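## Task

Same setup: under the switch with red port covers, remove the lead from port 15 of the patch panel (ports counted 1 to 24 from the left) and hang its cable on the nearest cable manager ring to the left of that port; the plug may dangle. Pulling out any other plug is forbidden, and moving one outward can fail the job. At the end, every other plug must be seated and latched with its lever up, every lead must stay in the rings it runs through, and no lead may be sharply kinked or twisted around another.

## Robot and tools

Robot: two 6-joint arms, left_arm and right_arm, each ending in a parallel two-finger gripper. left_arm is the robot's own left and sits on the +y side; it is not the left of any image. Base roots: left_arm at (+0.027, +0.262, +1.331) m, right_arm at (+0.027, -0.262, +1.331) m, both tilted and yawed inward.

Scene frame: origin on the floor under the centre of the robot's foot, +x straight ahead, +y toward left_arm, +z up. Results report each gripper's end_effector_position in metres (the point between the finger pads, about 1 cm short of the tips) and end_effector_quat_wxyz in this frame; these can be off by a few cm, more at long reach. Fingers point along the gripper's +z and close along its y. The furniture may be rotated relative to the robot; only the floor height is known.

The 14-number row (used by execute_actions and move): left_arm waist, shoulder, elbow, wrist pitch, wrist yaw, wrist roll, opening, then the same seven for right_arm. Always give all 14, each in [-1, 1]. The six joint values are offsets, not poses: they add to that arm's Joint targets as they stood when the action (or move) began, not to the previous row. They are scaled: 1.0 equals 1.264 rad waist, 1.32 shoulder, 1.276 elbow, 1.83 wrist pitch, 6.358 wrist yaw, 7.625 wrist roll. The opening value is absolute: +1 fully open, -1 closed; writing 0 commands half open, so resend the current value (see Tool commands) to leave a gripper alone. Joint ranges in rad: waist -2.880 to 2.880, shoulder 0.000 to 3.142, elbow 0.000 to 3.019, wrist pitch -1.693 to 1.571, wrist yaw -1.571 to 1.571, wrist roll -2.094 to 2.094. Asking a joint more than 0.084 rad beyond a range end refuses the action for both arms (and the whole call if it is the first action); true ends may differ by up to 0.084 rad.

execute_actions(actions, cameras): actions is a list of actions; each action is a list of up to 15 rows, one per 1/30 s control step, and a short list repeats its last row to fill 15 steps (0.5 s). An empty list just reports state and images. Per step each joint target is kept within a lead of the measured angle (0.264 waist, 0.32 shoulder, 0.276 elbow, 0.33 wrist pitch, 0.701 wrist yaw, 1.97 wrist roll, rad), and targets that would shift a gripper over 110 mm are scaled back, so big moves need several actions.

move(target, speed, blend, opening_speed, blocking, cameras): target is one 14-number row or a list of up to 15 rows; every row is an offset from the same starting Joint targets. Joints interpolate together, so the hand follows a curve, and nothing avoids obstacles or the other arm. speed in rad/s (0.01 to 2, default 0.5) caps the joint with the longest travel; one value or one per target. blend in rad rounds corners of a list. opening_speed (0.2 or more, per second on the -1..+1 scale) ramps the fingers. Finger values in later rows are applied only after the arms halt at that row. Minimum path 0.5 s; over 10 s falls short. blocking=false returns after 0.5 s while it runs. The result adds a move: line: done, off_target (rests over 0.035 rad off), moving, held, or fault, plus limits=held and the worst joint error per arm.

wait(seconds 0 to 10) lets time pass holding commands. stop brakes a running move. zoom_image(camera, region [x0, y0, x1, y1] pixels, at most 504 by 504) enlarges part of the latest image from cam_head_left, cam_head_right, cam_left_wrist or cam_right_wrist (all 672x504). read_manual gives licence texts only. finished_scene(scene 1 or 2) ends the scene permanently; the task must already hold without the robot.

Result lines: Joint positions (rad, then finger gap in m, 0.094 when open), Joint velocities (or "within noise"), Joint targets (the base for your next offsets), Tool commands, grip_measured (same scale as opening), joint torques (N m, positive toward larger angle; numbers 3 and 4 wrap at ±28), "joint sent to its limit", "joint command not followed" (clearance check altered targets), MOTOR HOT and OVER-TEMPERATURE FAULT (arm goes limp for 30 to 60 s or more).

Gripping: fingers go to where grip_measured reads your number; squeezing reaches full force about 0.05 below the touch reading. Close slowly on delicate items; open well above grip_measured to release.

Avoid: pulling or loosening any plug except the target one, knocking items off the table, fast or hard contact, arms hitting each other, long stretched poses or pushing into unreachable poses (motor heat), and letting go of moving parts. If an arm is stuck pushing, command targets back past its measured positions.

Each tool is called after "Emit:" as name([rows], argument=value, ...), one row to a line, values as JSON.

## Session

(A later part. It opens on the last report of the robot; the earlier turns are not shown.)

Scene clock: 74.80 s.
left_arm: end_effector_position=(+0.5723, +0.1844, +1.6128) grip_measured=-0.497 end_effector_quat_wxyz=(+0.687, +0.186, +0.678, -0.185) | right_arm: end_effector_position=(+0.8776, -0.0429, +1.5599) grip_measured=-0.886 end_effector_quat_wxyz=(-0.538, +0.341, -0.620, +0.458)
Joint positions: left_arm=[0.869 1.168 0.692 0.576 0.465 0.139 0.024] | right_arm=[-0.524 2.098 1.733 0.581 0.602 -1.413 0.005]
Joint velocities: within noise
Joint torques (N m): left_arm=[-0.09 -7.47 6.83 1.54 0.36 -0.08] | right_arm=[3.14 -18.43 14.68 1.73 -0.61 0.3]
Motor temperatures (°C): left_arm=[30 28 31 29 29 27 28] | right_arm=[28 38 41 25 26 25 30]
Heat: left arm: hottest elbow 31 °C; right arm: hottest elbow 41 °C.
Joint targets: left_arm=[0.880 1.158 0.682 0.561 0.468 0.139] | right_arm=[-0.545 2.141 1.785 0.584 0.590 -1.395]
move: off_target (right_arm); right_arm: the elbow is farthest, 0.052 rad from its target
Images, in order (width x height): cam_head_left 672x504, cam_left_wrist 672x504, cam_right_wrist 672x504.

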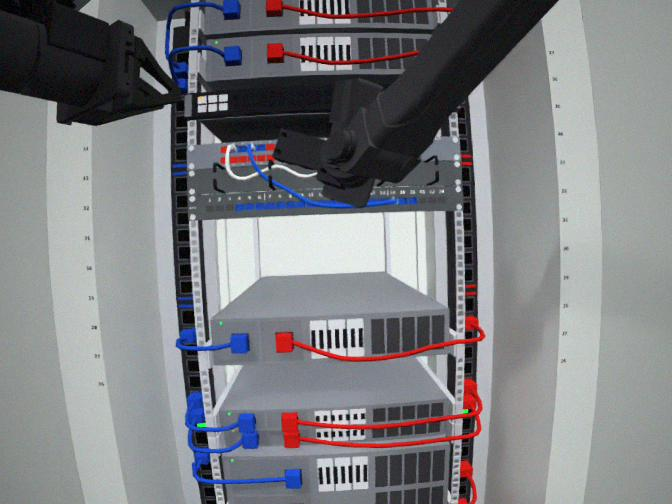

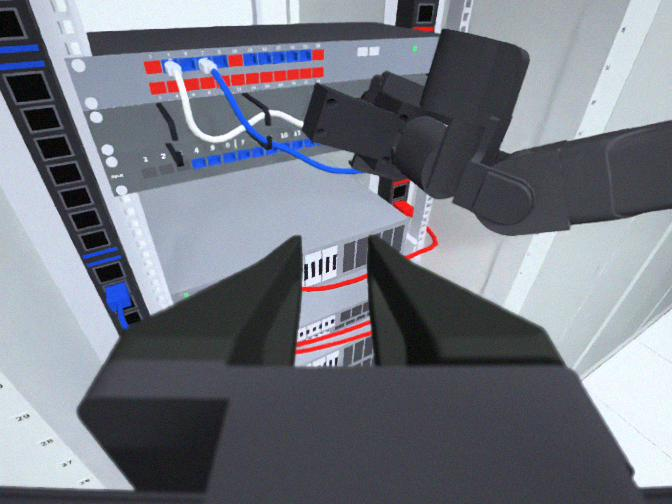

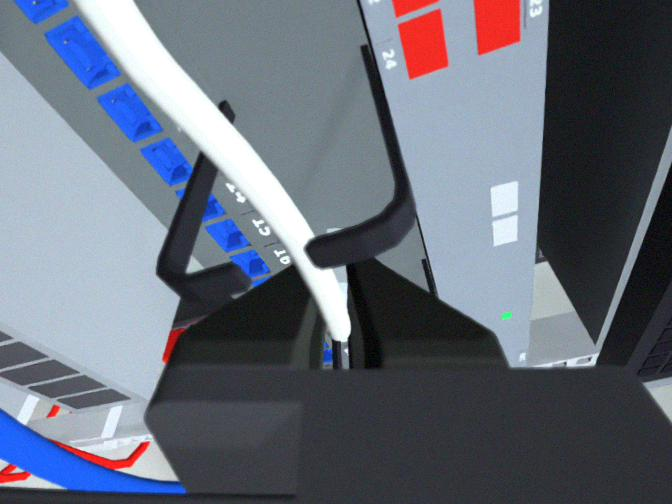

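Emit:
move([
  [0,0,0,0,0,0,-0.5,0,-0.0159,0,0,0,0,-0.97],
  [0,0,0,0,0,0,-0.5,0,-0.0159,0,0,0,-0.0512,-0.97],
], speed=0.25, cameras=["cam_right_wrist","cam_left_wrist","cam_head_left"])

Emit:
zoom_image(camera="cam_right_wrist", region=[250, 80, 550, 305])

Emit:
zoom_image(camera="cam_left_wrist", region=[200, 60, 400, 200])

Scene clock: 80.60 s.
left_arm: end_effector_position=(+0.5723, +0.1844, +1.6128) grip_measured=-0.497 end_effector_quat_wxyz=(+0.687, +0.186, +0.678, -0.185) | right_arm: end_effector_position=(+0.8776, -0.0431, +1.5602) grip_measured=-0.886 end_effector_quat_wxyz=(-0.449, +0.445, -0.549, +0.547)
Joint positions: left_arm=[0.869 1.168 0.692 0.576 0.465 0.139 0.024] | right_arm=[-0.524 2.098 1.733 0.582 0.602 -1.771 0.005]
Joint velocities: within noise
Joint torques (N m): left_arm=[0.32 -7.82 6.67 1.36 0.39 -0.1] | right_arm=[3.19 -20.19 14.64 1.8 -0.61 -0.05]
Motor temperatures (°C): left_arm=[30 28 31 29 29 27 28] | right_arm=[28 39 42 25 26 25 30]
Heat: left arm: hottest elbow 31 °C; right arm: hottest elbow 42 °C.
Joint targets: left_arm=[0.880 1.158 0.682 0.561 0.468 0.139] | right_arm=[-0.545 2.120 1.785 0.585 0.590 -1.786]
move: off_target (right_arm); right_arm: the elbow is farthest, 0.052 rad from its target
Images, in order (width x height): cam_head_left 672x504, cam_left_wrist 672x504, cam_right_wrist 672x504.

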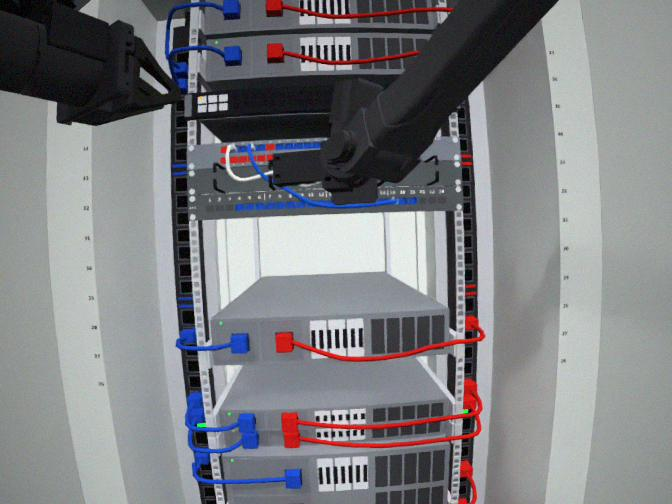

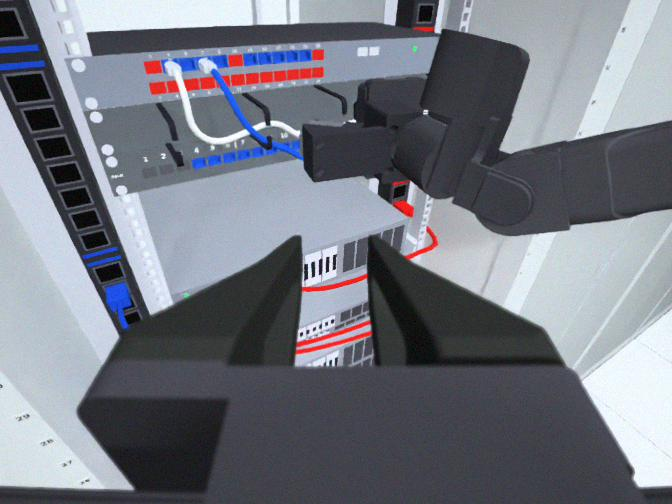

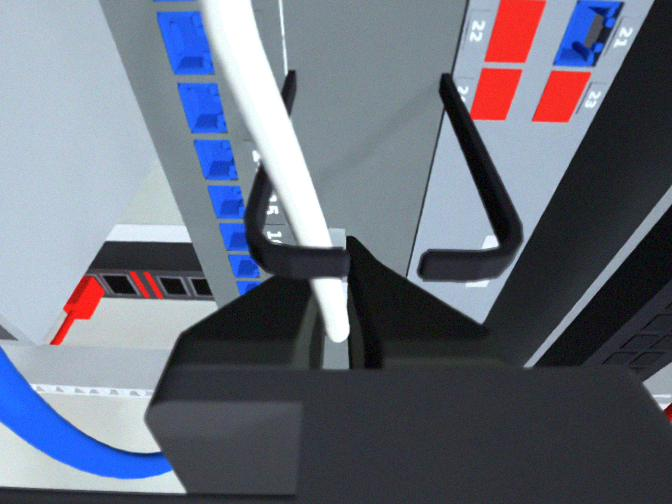

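Scaled by 1.680 from the camera's 672x504 image, which has a finer 960x720 frame.

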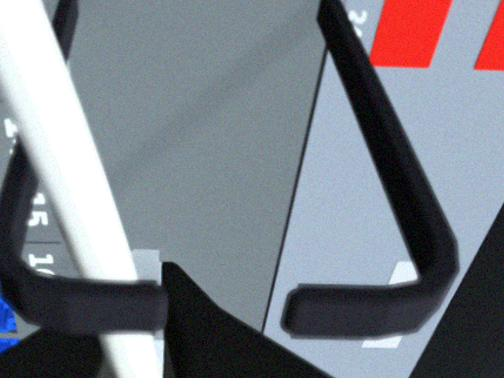

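Scaled by 2.520 from the camera's 672x504 image, which has a finer 960x720 frame.

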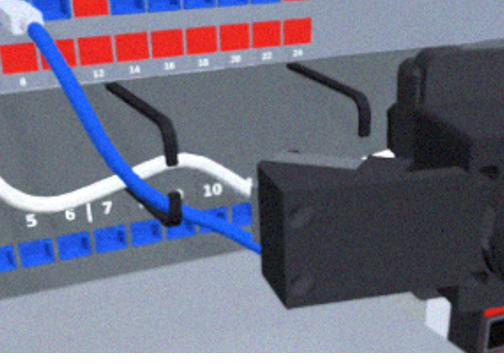

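Emit:
move(target=[0,0,0,0,0,0,-0.5,0,0.0095,0,0,0,0,-0.97], speed=0.08, cameras=["cam_right_wrist","cam_left_wrist"])

Emit:
zoom_image(camera="cam_right_wrist", region=[200, 80, 500, 305])

Scene clock: 81.63 s.
left_arm: end_effector_position=(+0.5723, +0.1844, +1.6128) grip_measured=-0.497 end_effector_quat_wxyz=(+0.687, +0.186, +0.678, -0.185) | right_arm: end_effector_position=(+0.8776, -0.0431, +1.5602) grip_measured=-0.886 end_effector_quat_wxyz=(-0.448, +0.445, -0.549, +0.547)
Joint positions: left_arm=[0.869 1.168 0.692 0.576 0.465 0.139 0.024] | right_arm=[-0.524 2.098 1.733 0.582 0.602 -1.771 0.005]
Joint velocities: within noise
Joint torques (N m): left_arm=[-0.38 -7.18 6.74 1.39 0.39 -0.06] | right_arm=[3.14 -19.25 14.67 1.72 -0.63 -0.05]
Motor temperatures (°C): left_arm=[30 28 31 29 29 27 28] | right_arm=[28 39 42 25 26 25 30]
Heat: left arm: hottest elbow 31 °C; right arm: hottest elbow 42 °C.
Joint targets: left_arm=[0.880 1.158 0.682 0.561 0.468 0.139] | right_arm=[-0.545 2.132 1.785 0.585 0.590 -1.786]
move: off_target (right_arm); right_arm: the elbow is farthest, 0.052 rad from its target
Images, in order (width x height): cam_left_wrist 672x504, cam_right_wrist 672x504.

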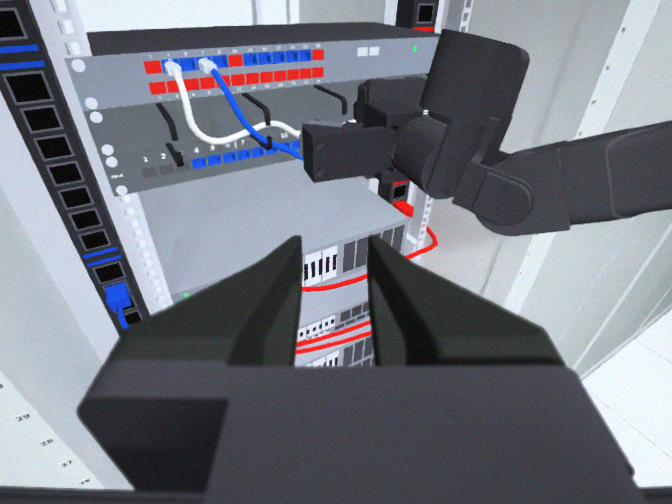

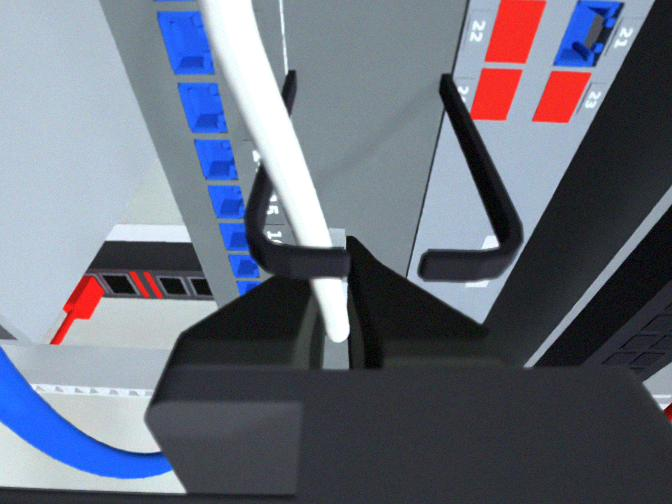

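Scaled by 1.680 from the camera's 672x504 image, which has a finer 960x720 frame.

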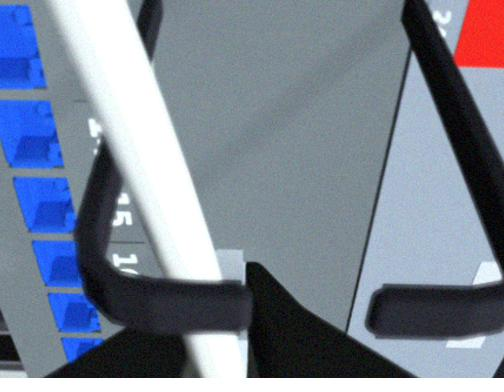

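Emit:
move(target=[0,0,0,0,0,0,-0.5,0,0.0189,0,0,0,0,-0.97], speed=0.08, cameras=["cam_right_wrist","cam_left_wrist"])

Emit:
zoom_image(camera="cam_right_wrist", region=[200, 180, 500, 405])

Emit:
zoom_image(camera="cam_left_wrist", region=[260, 60, 440, 200])

Scene clock: 84.00 s.
left_arm: end_effector_position=(+0.5723, +0.1844, +1.6128) grip_measured=-0.497 end_effector_quat_wxyz=(+0.687, +0.186, +0.678, -0.185) | right_arm: end_effector_position=(+0.8777, -0.0430, +1.5589) grip_measured=-0.886 end_effector_quat_wxyz=(-0.449, +0.443, -0.549, +0.548)
Joint positions: left_arm=[0.869 1.168 0.692 0.576 0.465 0.139 0.024] | right_arm=[-0.524 2.102 1.733 0.591 0.604 -1.772 0.005]
Joint velocities: within noise
Joint torques (N m): left_arm=[-0.73 -7.53 6.63 1.4 0.39 -0.13] | right_arm=[2.9 -17.67 14.65 1.37 -0.66 -0.07]
Motor temperatures (°C): left_arm=[30 28 31 29 29 27 28] | right_arm=[28 39 42 25 27 25 30]
Heat: left arm: hottest elbow 31 °C; right arm: hottest elbow 42 °C.
Joint targets: left_arm=[0.880 1.158 0.682 0.561 0.468 0.139] | right_arm=[-0.545 2.157 1.785 0.585 0.590 -1.786]
move: off_target (right_arm); right_arm: the shoulder is farthest, 0.055 rad from its target
Images, in order (width x height): cam_left_wrist 672x504, cam_right_wrist 672x504.

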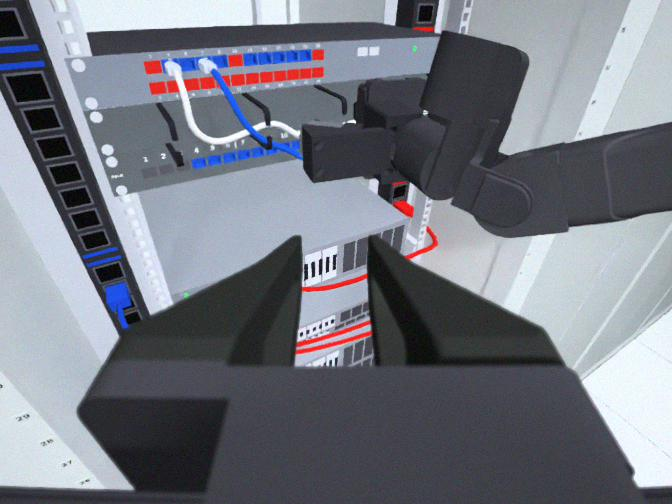

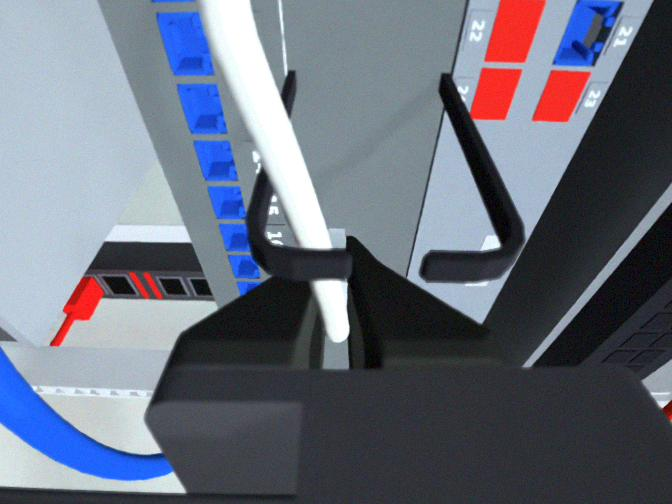

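Scaled by 1.680 from the camera's 672x504 image, which has a finer 960x720 frame.

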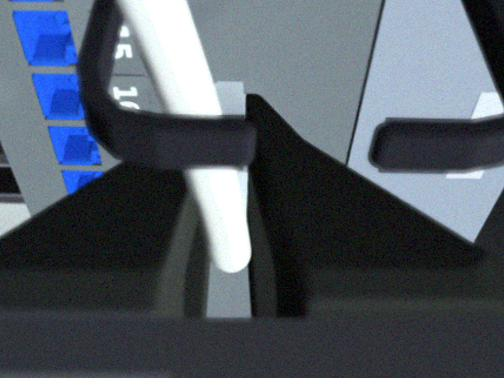

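Scaled by 2.800 from the camera's 672x504 image, which has a finer 960x720 frame.

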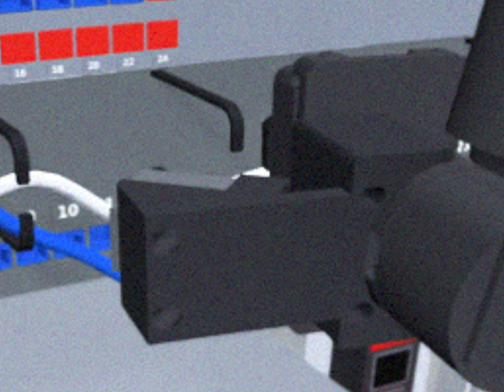

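Emit:
move(target=[0,0,0,0,0,0,-0.5,0.0419,-0.0826,-0.0666,0.0219,0.0025,0,-0.97], speed=0.1, cameras=["cam_right_wrist","cam_left_wrist"])

Scene clock: 87.00 s.
left_arm: end_effector_position=(+0.5723, +0.1844, +1.6128) grip_measured=-0.497 end_effector_quat_wxyz=(+0.687, +0.186, +0.678, -0.185) | right_arm: end_effector_position=(+0.8688, -0.0406, +1.5598) grip_measured=-0.886 end_effector_quat_wxyz=(-0.451, +0.445, -0.548, +0.547)
Joint positions: left_arm=[0.869 1.168 0.692 0.576 0.465 0.139 0.024] | right_arm=[-0.517 2.083 1.699 0.605 0.605 -1.773 0.005]
Joint velocities: within noise
Joint torques (N m): left_arm=[0.09 -7.41 6.57 1.31 0.39 -0.08] | right_arm=[7.12 -24.41 10.14 2.41 -0.09 -0.03]
Motor temperatures (°C): left_arm=[30 28 31 29 29 27 28] | right_arm=[28 39 43 25 27 25 30]
Heat: left arm: hottest elbow 31 °C; right arm: hottest elbow 43 °C.
Joint targets: left_arm=[0.880 1.158 0.682 0.561 0.468 0.139] | right_arm=[-0.492 2.048 1.700 0.625 0.606 -1.786]
move: done
Images, in order (width x height): cam_left_wrist 672x504, cam_right_wrist 672x504.

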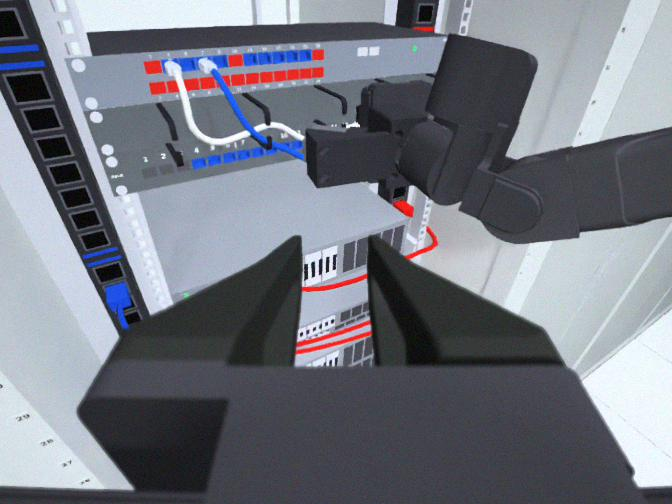

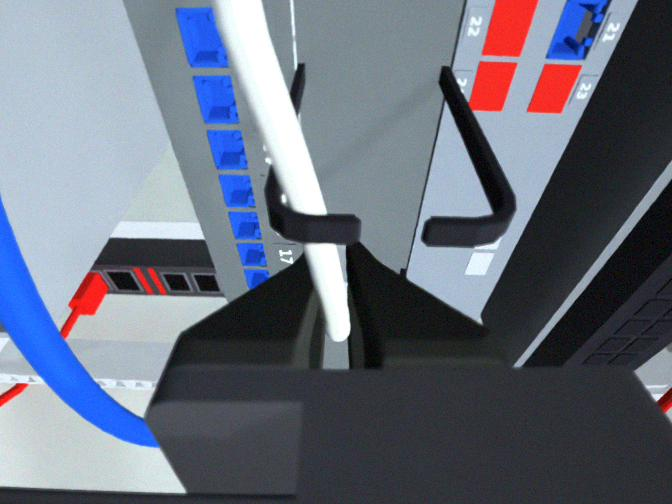

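Emit:
move(target=[0,0,0,0,0,0,-0.5,0,0.05,-0.0094,0.0164,0,0,-0.97], speed=0.1, cameras=["cam_right_wrist","cam_left_wrist"])

Emit:
zoom_image(camera="cam_right_wrist", region=[200, 150, 500, 375])

Scene clock: 88.47 s.
left_arm: end_effector_position=(+0.5723, +0.1844, +1.6128) grip_measured=-0.497 end_effector_quat_wxyz=(+0.687, +0.186, +0.678, -0.185) | right_arm: end_effector_position=(+0.8676, -0.0394, +1.5502) grip_measured=-0.886 end_effector_quat_wxyz=(-0.454, +0.441, -0.547, +0.548)
Joint positions: left_arm=[0.869 1.168 0.692 0.576 0.465 0.139 0.024] | right_arm=[-0.517 2.098 1.69 0.64 0.606 -1.773 0.005]
Joint velocities: within noise
Joint torques (N m): left_arm=[-0.56 -7.12 6.5 1.5 0.37 -0.07] | right_arm=[7.18 -20.31 9.73 2.24 -0.12 -0.04]
Motor temperatures (°C): left_arm=[30 28 31 29 29 27 28] | right_arm=[28 39 42 25 27 25 30]
Heat: left arm: hottest elbow 31 °C; right arm: hottest elbow 42 °C.
Joint targets: left_arm=[0.880 1.158 0.682 0.561 0.468 0.139] | right_arm=[-0.492 2.114 1.688 0.655 0.606 -1.786]
move: done
Images, in order (width x height): cam_left_wrist 672x504, cam_right_wrist 672x504.

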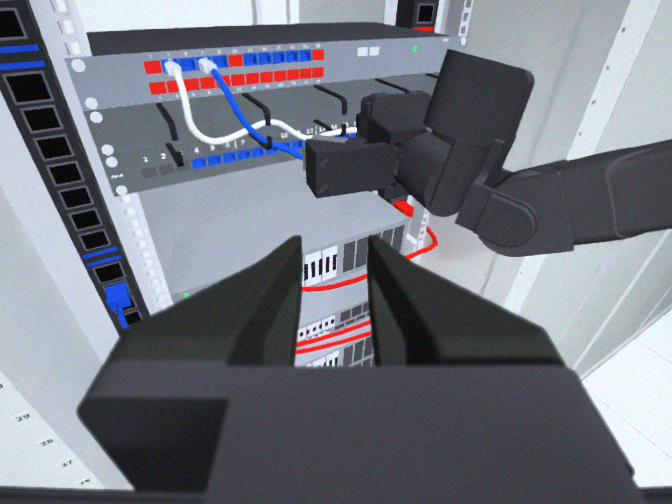

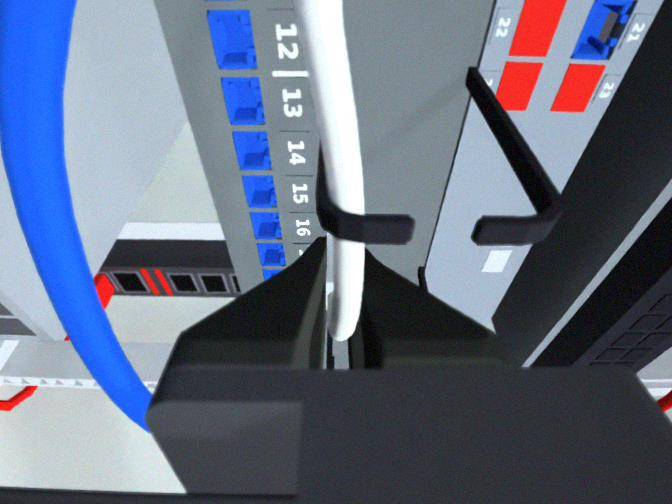

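Scaled by 1.680 from the camera's 672x504 image, which has a finer 960x720 frame.

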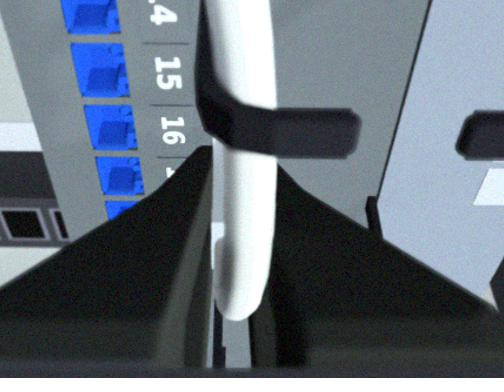

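Emit:
move(target=[0,0,0,0,0,0,-0.5,0,0,0,0,0,0,-0.66], opening_speed=0.2, cameras=["cam_right_wrist","cam_left_wrist"])

Emit:
zoom_image(camera="cam_right_wrist", region=[200, 150, 500, 375])

Emit:
zoom_image(camera="cam_left_wrist", region=[220, 60, 400, 200])

Scene clock: 90.53 s.
left_arm: end_effector_position=(+0.5723, +0.1844, +1.6128) grip_measured=-0.497 end_effector_quat_wxyz=(+0.687, +0.186, +0.678, -0.185) | right_arm: end_effector_position=(+0.8675, -0.0386, +1.5494) grip_measured=-0.663 end_effector_quat_wxyz=(-0.454, +0.441, -0.547, +0.548)
Joint positions: left_arm=[0.869 1.168 0.692 0.576 0.465 0.139 0.024] | right_arm=[-0.516 2.099 1.69 0.64 0.606 -1.773 0.016]
Joint velocities: within noise
Joint torques (N m): left_arm=[0.15 -7.06 6.67 1.44 0.35 -0.11] | right_arm=[7.18 -20.31 9.7 2.3 -0.12 -0.06]
Motor temperatures (°C): left_arm=[30 28 32 29 29 27 28] | right_arm=[28 39 42 25 26 25 30]
Heat: left arm: hottest elbow 32 °C; right arm: hottest elbow 42 °C.
Joint targets: left_arm=[0.880 1.158 0.682 0.561 0.468 0.139] | right_arm=[-0.493 2.114 1.688 0.655 0.606 -1.786]
move: done
Images, in order (width x height): cam_left_wrist 672x504, cam_right_wrist 672x504.

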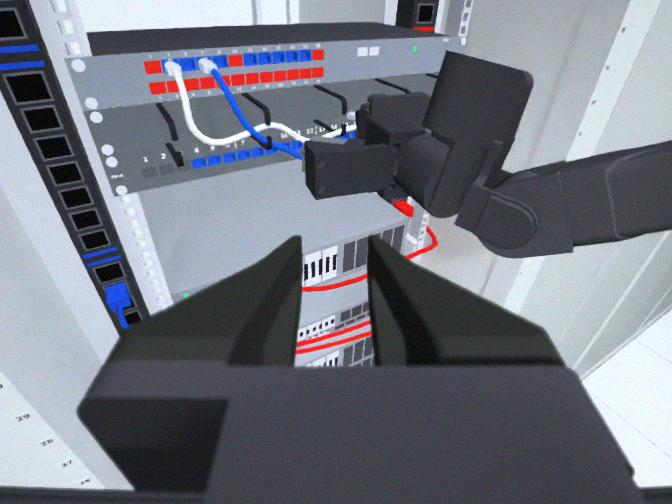

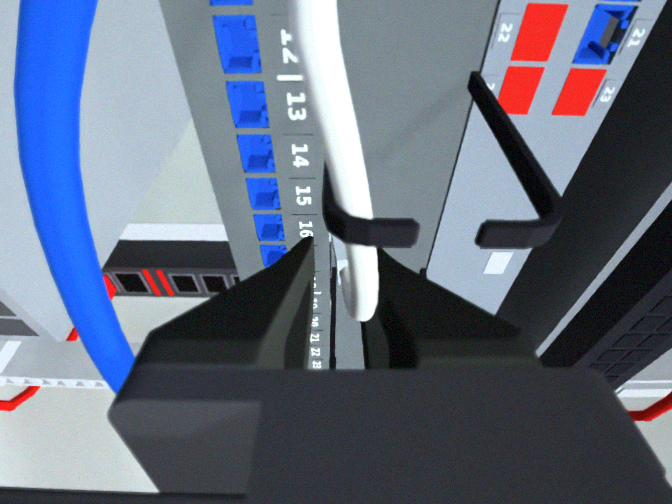

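Scaled by 1.680 from the camera's 672x504 image, which has a finer 960x720 frame.

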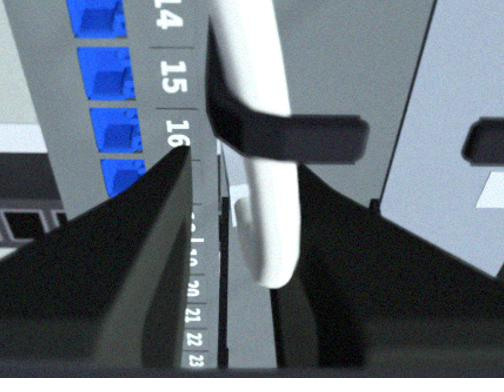

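Scaled by 2.800 from the camera's 672x504 image, which has a finer 960x720 frame.

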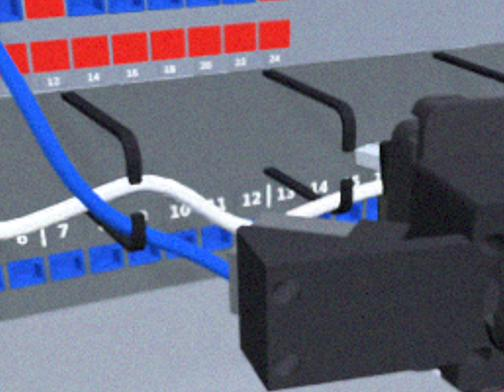

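Emit:
move([
  [0,0,0,0,0,0,-0.5,0,-0.0341,0,0,0,0,-0.6],
  [0,0,0,0,0,0,-0.5,0.015,-0.0856,-0.0893,0.0317,0.0027,0,-0.6],
], opening_speed=0.3, speed=0.12, cameras=["cam_right_wrist","cam_left_wrist"])

Emit:
zoom_image(camera="cam_left_wrist", region=[220, 60, 400, 200])

Scene clock: 93.37 s.
left_arm: end_effector_position=(+0.5723, +0.1844, +1.6128) grip_measured=-0.497 end_effector_quat_wxyz=(+0.687, +0.186, +0.678, -0.185) | right_arm: end_effector_position=(+0.8371, -0.0366, +1.5507) grip_measured=-0.602 end_effector_quat_wxyz=(-0.456, +0.442, -0.547, +0.545)
Joint positions: left_arm=[0.869 1.168 0.692 0.576 0.465 0.139 0.024] | right_arm=[-0.496 2.037 1.575 0.693 0.62 -1.773 0.019]
Joint velocities: within noise
Joint torques (N m): left_arm=[-0.15 -7.53 6.76 1.37 0.36 -0.12] | right_arm=[6.77 -23.77 9.57 2.45 -0.01 -0.04]
Motor temperatures (°C): left_arm=[30 28 32 29 29 27 28] | right_arm=[28 39 42 25 26 25 30]
Heat: left arm: hottest elbow 32 °C; right arm: hottest elbow 42 °C.
Joint targets: left_arm=[0.880 1.158 0.682 0.561 0.468 0.139] | right_arm=[-0.473 2.001 1.574 0.713 0.623 -1.786]
move: off_target (right_arm); right_arm: the shoulder is farthest, 0.036 rad from its target
Images, in order (width x height): cam_left_wrist 672x504, cam_right_wrist 672x504.

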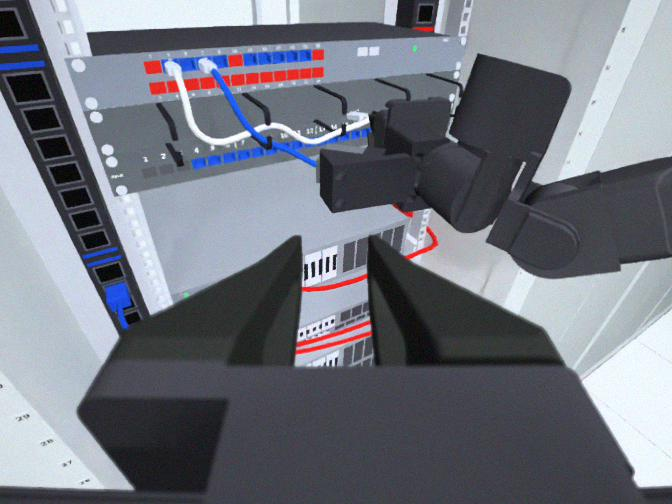

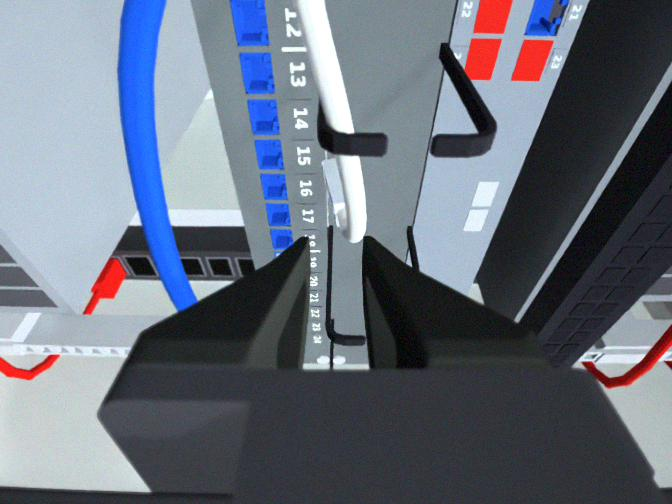

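Scaled by 2.800 from the camera's 672x504 image, which has a finer 960x720 frame.

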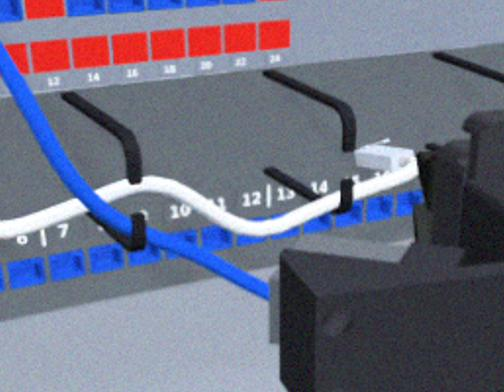

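Emit:
execute_actions(actions=[])

Scene clock: 94.30 s.
left_arm: end_effector_position=(+0.5723, +0.1844, +1.6128) grip_measured=-0.497 end_effector_quat_wxyz=(+0.687, +0.186, +0.678, -0.185) | right_arm: end_effector_position=(+0.8369, -0.0366, +1.5502) grip_measured=-0.602 end_effector_quat_wxyz=(-0.456, +0.442, -0.547, +0.545)
Joint positions: left_arm=[0.869 1.168 0.692 0.576 0.465 0.139 0.024] | right_arm=[-0.496 2.037 1.574 0.694 0.62 -1.773 0.019]
Joint velocities: within noise
Joint torques (N m): left_arm=[-0.32 -7.36 6.5 1.42 0.37 -0.07] | right_arm=[7 -23.77 9.69 2.43 -0.03 -0.03]
Motor temperatures (°C): left_arm=[30 28 32 29 29 27 28] | right_arm=[28 40 42 25 26 25 30]
Heat: left arm: hottest elbow 32 °C; right arm: hottest elbow 42 °C.
Joint targets: left_arm=[0.880 1.158 0.682 0.561 0.468 0.139] | right_arm=[-0.473 2.001 1.574 0.713 0.623 -1.786]
Tool commands: left_gripper/opening=-0.5 right_gripper/opening=-0.6

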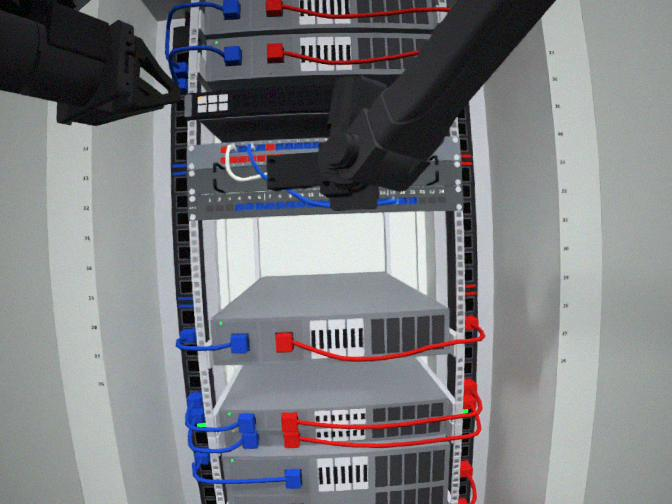

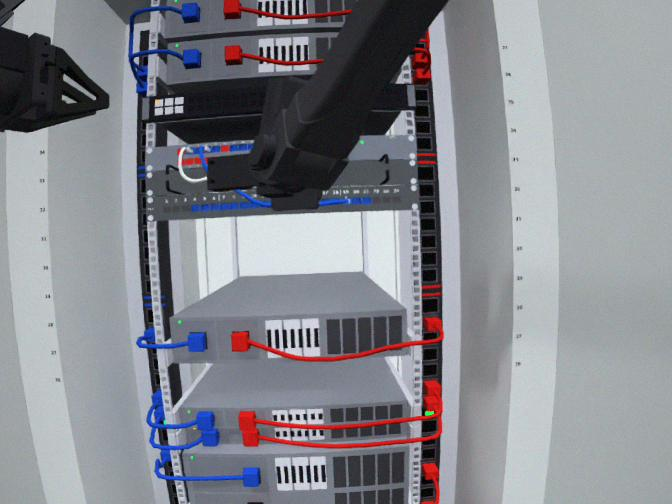

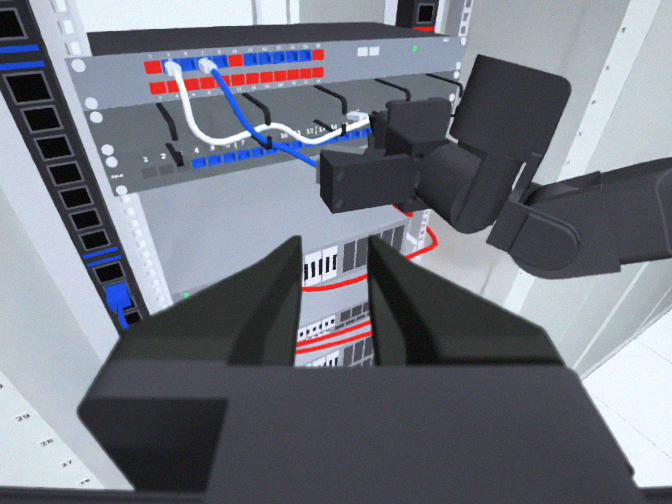

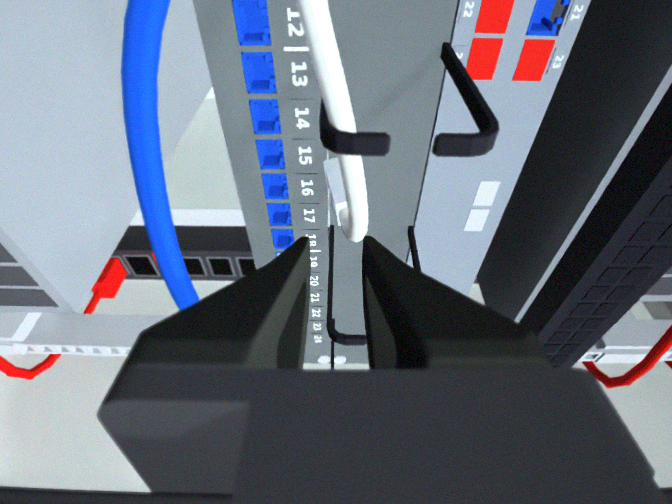

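Emit:
move(target=[0,0,0,0,0,0,-0.5,0.0174,-0.0492,-0.0972,0.0322,0.0036,0,-0.6], speed=0.2)

Emit:
zoom_image(camera="cam_left_wrist", region=[220, 60, 400, 200])

Scene clock: 95.57 s.
left_arm: end_effector_position=(+0.5723, +0.1844, +1.6128) grip_measured=-0.497 end_effector_quat_wxyz=(+0.687, +0.186, +0.678, -0.185) | right_arm: end_effector_position=(+0.8019, -0.0362, +1.5518) grip_measured=-0.602 end_effector_quat_wxyz=(-0.457, +0.441, -0.549, +0.543)
Joint positions: left_arm=[0.869 1.168 0.692 0.576 0.465 0.139 0.024] | right_arm=[-0.472 1.97 1.451 0.752 0.643 -1.773 0.019]
Joint velocities: within noise
Joint torques (N m): left_arm=[-0.21 -7.77 6.63 1.42 0.36 -0.08] | right_arm=[6.71 -22.36 9.36 2.5 -0.02 -0.05]
Motor temperatures (°C): left_arm=[30 28 32 29 29 27 28] | right_arm=[28 40 42 25 26 25 30]
Heat: left arm: hottest elbow 32 °C; right arm: hottest elbow 42 °C.
Joint targets: left_arm=[0.880 1.158 0.682 0.561 0.468 0.139] | right_arm=[-0.451 1.936 1.450 0.772 0.646 -1.786]
move: done

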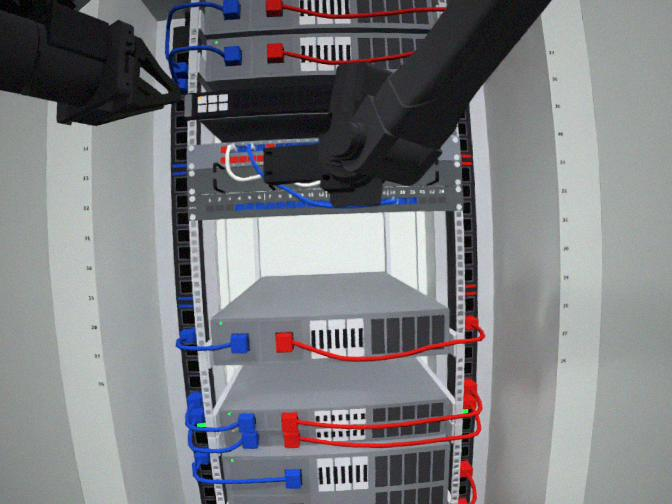

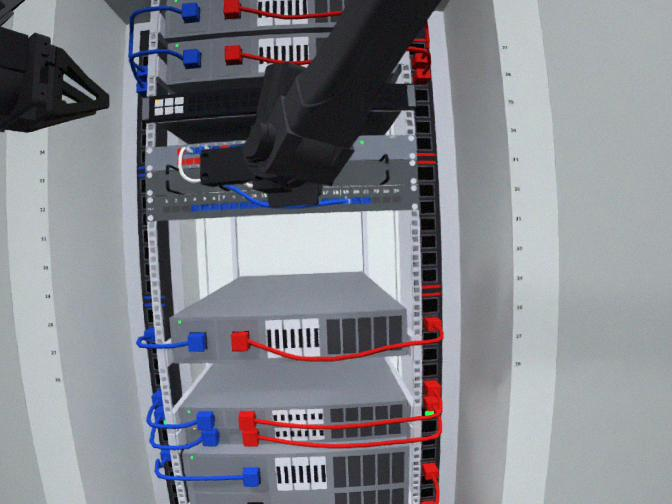

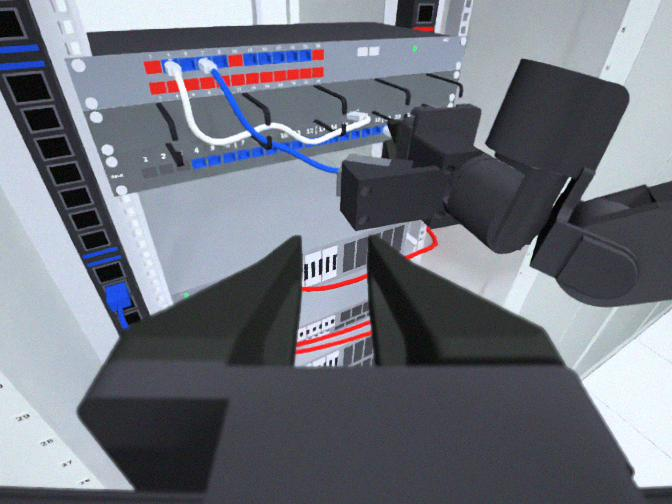

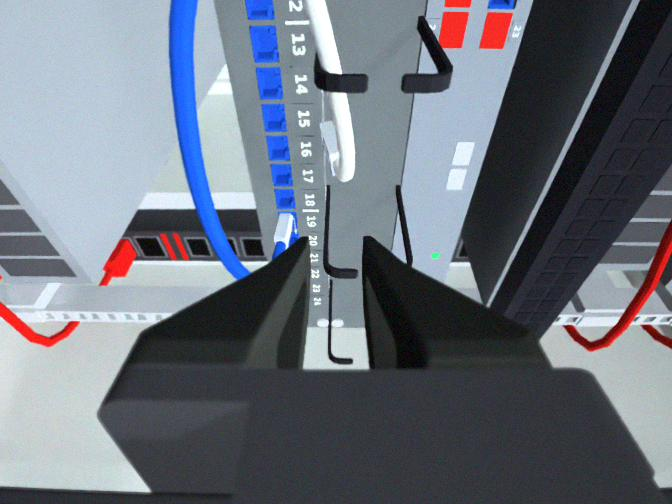

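Scaled by 2.800 from the camera's 672x504 image, which has a finer 960x720 frame.

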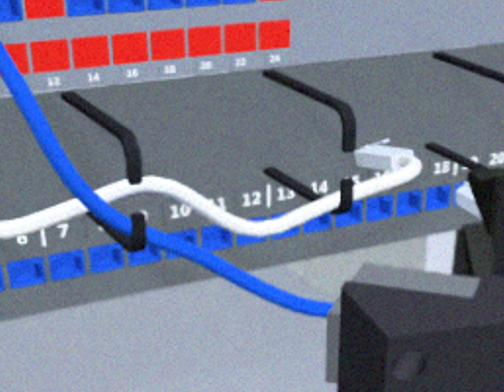

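Emit:
zoom_image(camera="cam_left_wrist", region=[240, 90, 300, 150])

Emit:
zoom_image(camera="cam_left_wrist", region=[320, 85, 390, 145])

Emit:
zoom_image(camera="cam_right_wrist", region=[240, 0, 480, 200])

Scaled by 8.400 from the camera's 672x504 image, which has a finer 960x720 frame.

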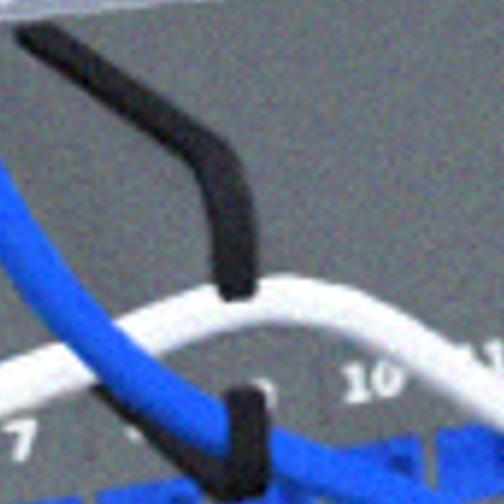

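Scaled by 7.200 from the camera's 672x504 image, which has a finer 960x720 frame.

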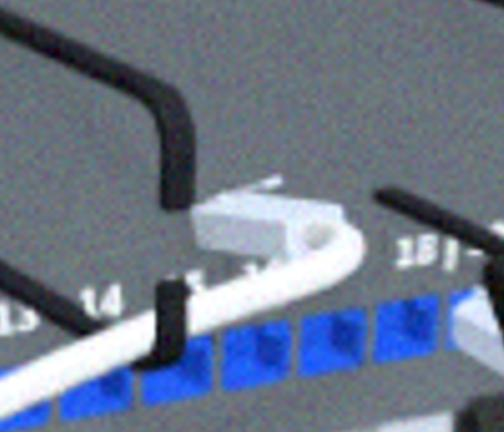

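Scaled by 2.100 from the camera's 672x504 image, which has a finer 960x720 frame.

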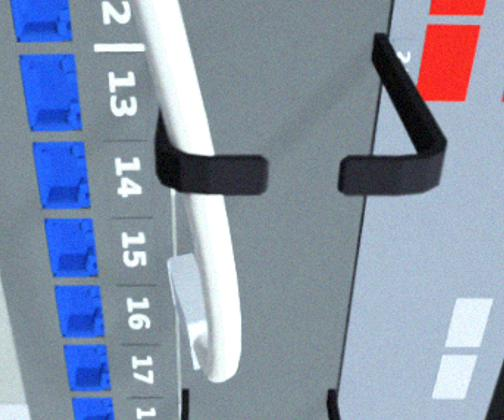

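Emit:
move(target=[0,0,0,0,0,0,-0.5,-0.15,-0.08,-0.15,0.05,0,0,-0.6], speed=0.3)

Emit:
zoom_image(camera="cam_left_wrist", region=[150, 40, 450, 220])

Emit:
zoom_image(camera="cam_left_wrist", region=[310, 70, 420, 150])

Emit:
zoom_image(camera="cam_head_left", region=[190, 130, 450, 230])

Emit:
zoom_image(camera="cam_head_right", region=[150, 130, 410, 230])

Scene clock: 97.37 s.
left_arm: end_effector_position=(+0.5723, +0.1844, +1.6128) grip_measured=-0.497 end_effector_quat_wxyz=(+0.687, +0.186, +0.678, -0.185) | right_arm: end_effector_position=(+0.7816, -0.1774, +1.5341) grip_measured=-0.602 end_effector_quat_wxyz=(-0.402, +0.402, -0.580, +0.584)
Joint positions: left_arm=[0.869 1.168 0.692 0.576 0.465 0.139 0.024] | right_arm=[-0.64 1.862 1.26 0.844 0.645 -1.773 0.019]
Joint velocities: within noise
Joint torques (N m): left_arm=[-0.44 -7.12 6.65 1.43 0.35 -0.1] | right_arm=[4.6 -20.48 8.59 2.5 -0.11 -0.05]
Motor temperatures (°C): left_arm=[30 28 32 29 29 27 28] | right_arm=[28 39 42 25 26 25 30]
Heat: left arm: hottest elbow 32 °C; right arm: hottest elbow 42 °C.
Joint targets: left_arm=[0.880 1.158 0.682 0.561 0.468 0.139] | right_arm=[-0.641 1.831 1.259 0.863 0.646 -1.786]
move: done

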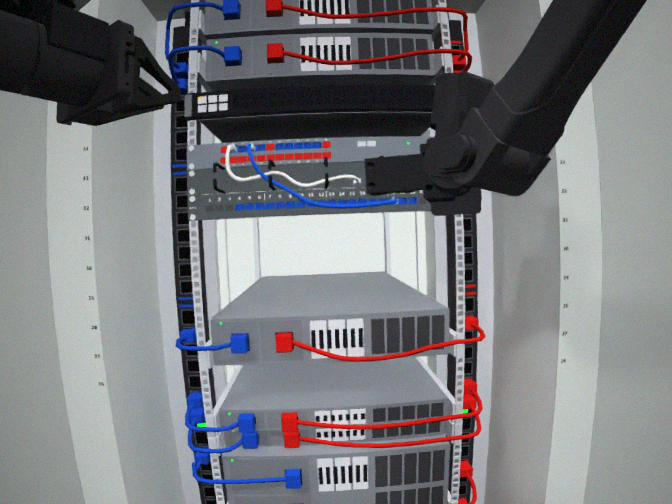

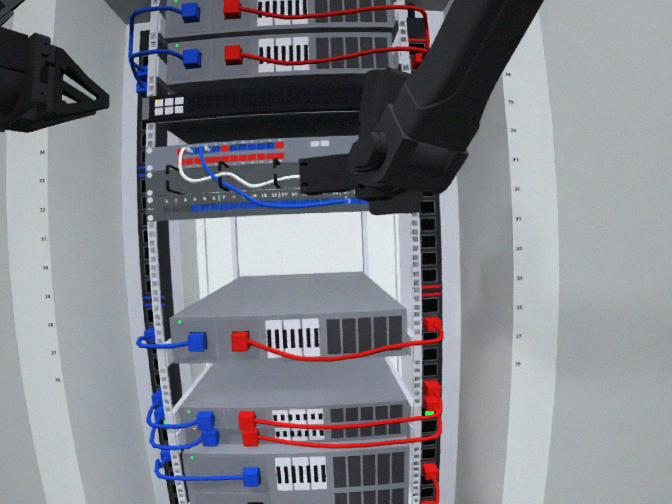

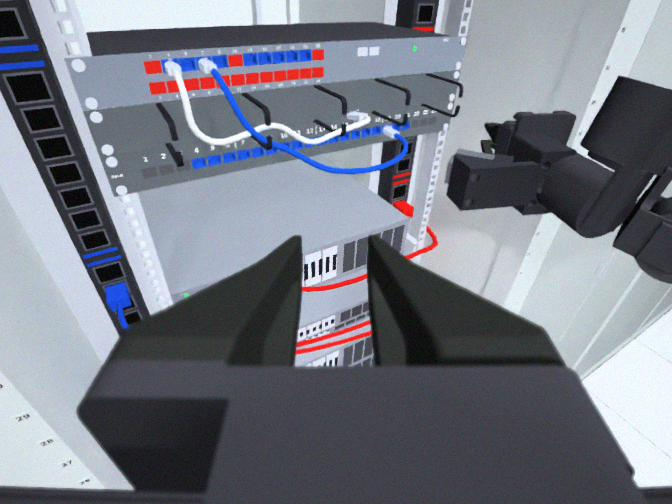

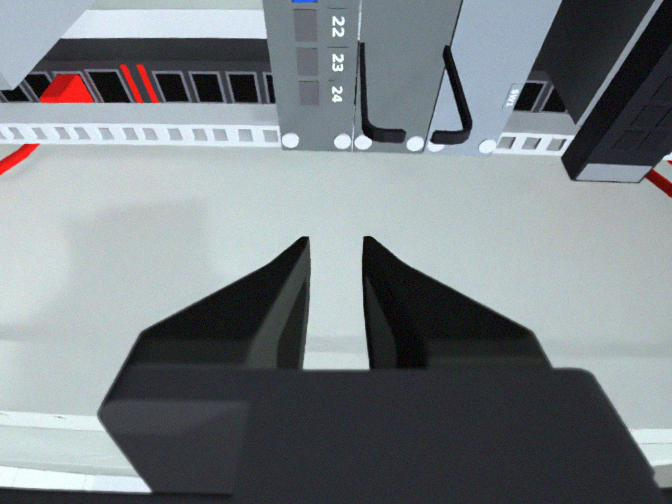

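Scaled by 1.680 from the camera's 672x504 image, which has a finer 960x720 frame.

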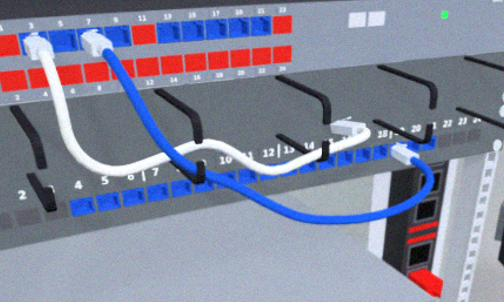

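Scaled by 4.582 from the camera's 672x504 image, which has a finer 960x720 frame.

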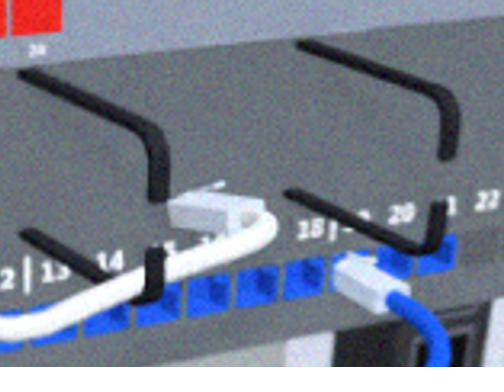

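Scaled by 1.938 from the camera's 672x504 image, which has a finer 960x720 frame.

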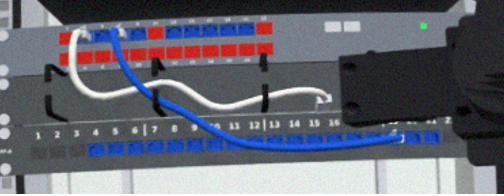

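Scaled by 1.938 from the camera's 672x504 image, which has a finer 960x720 frame.

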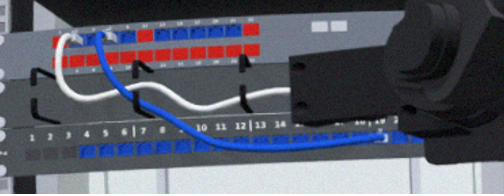

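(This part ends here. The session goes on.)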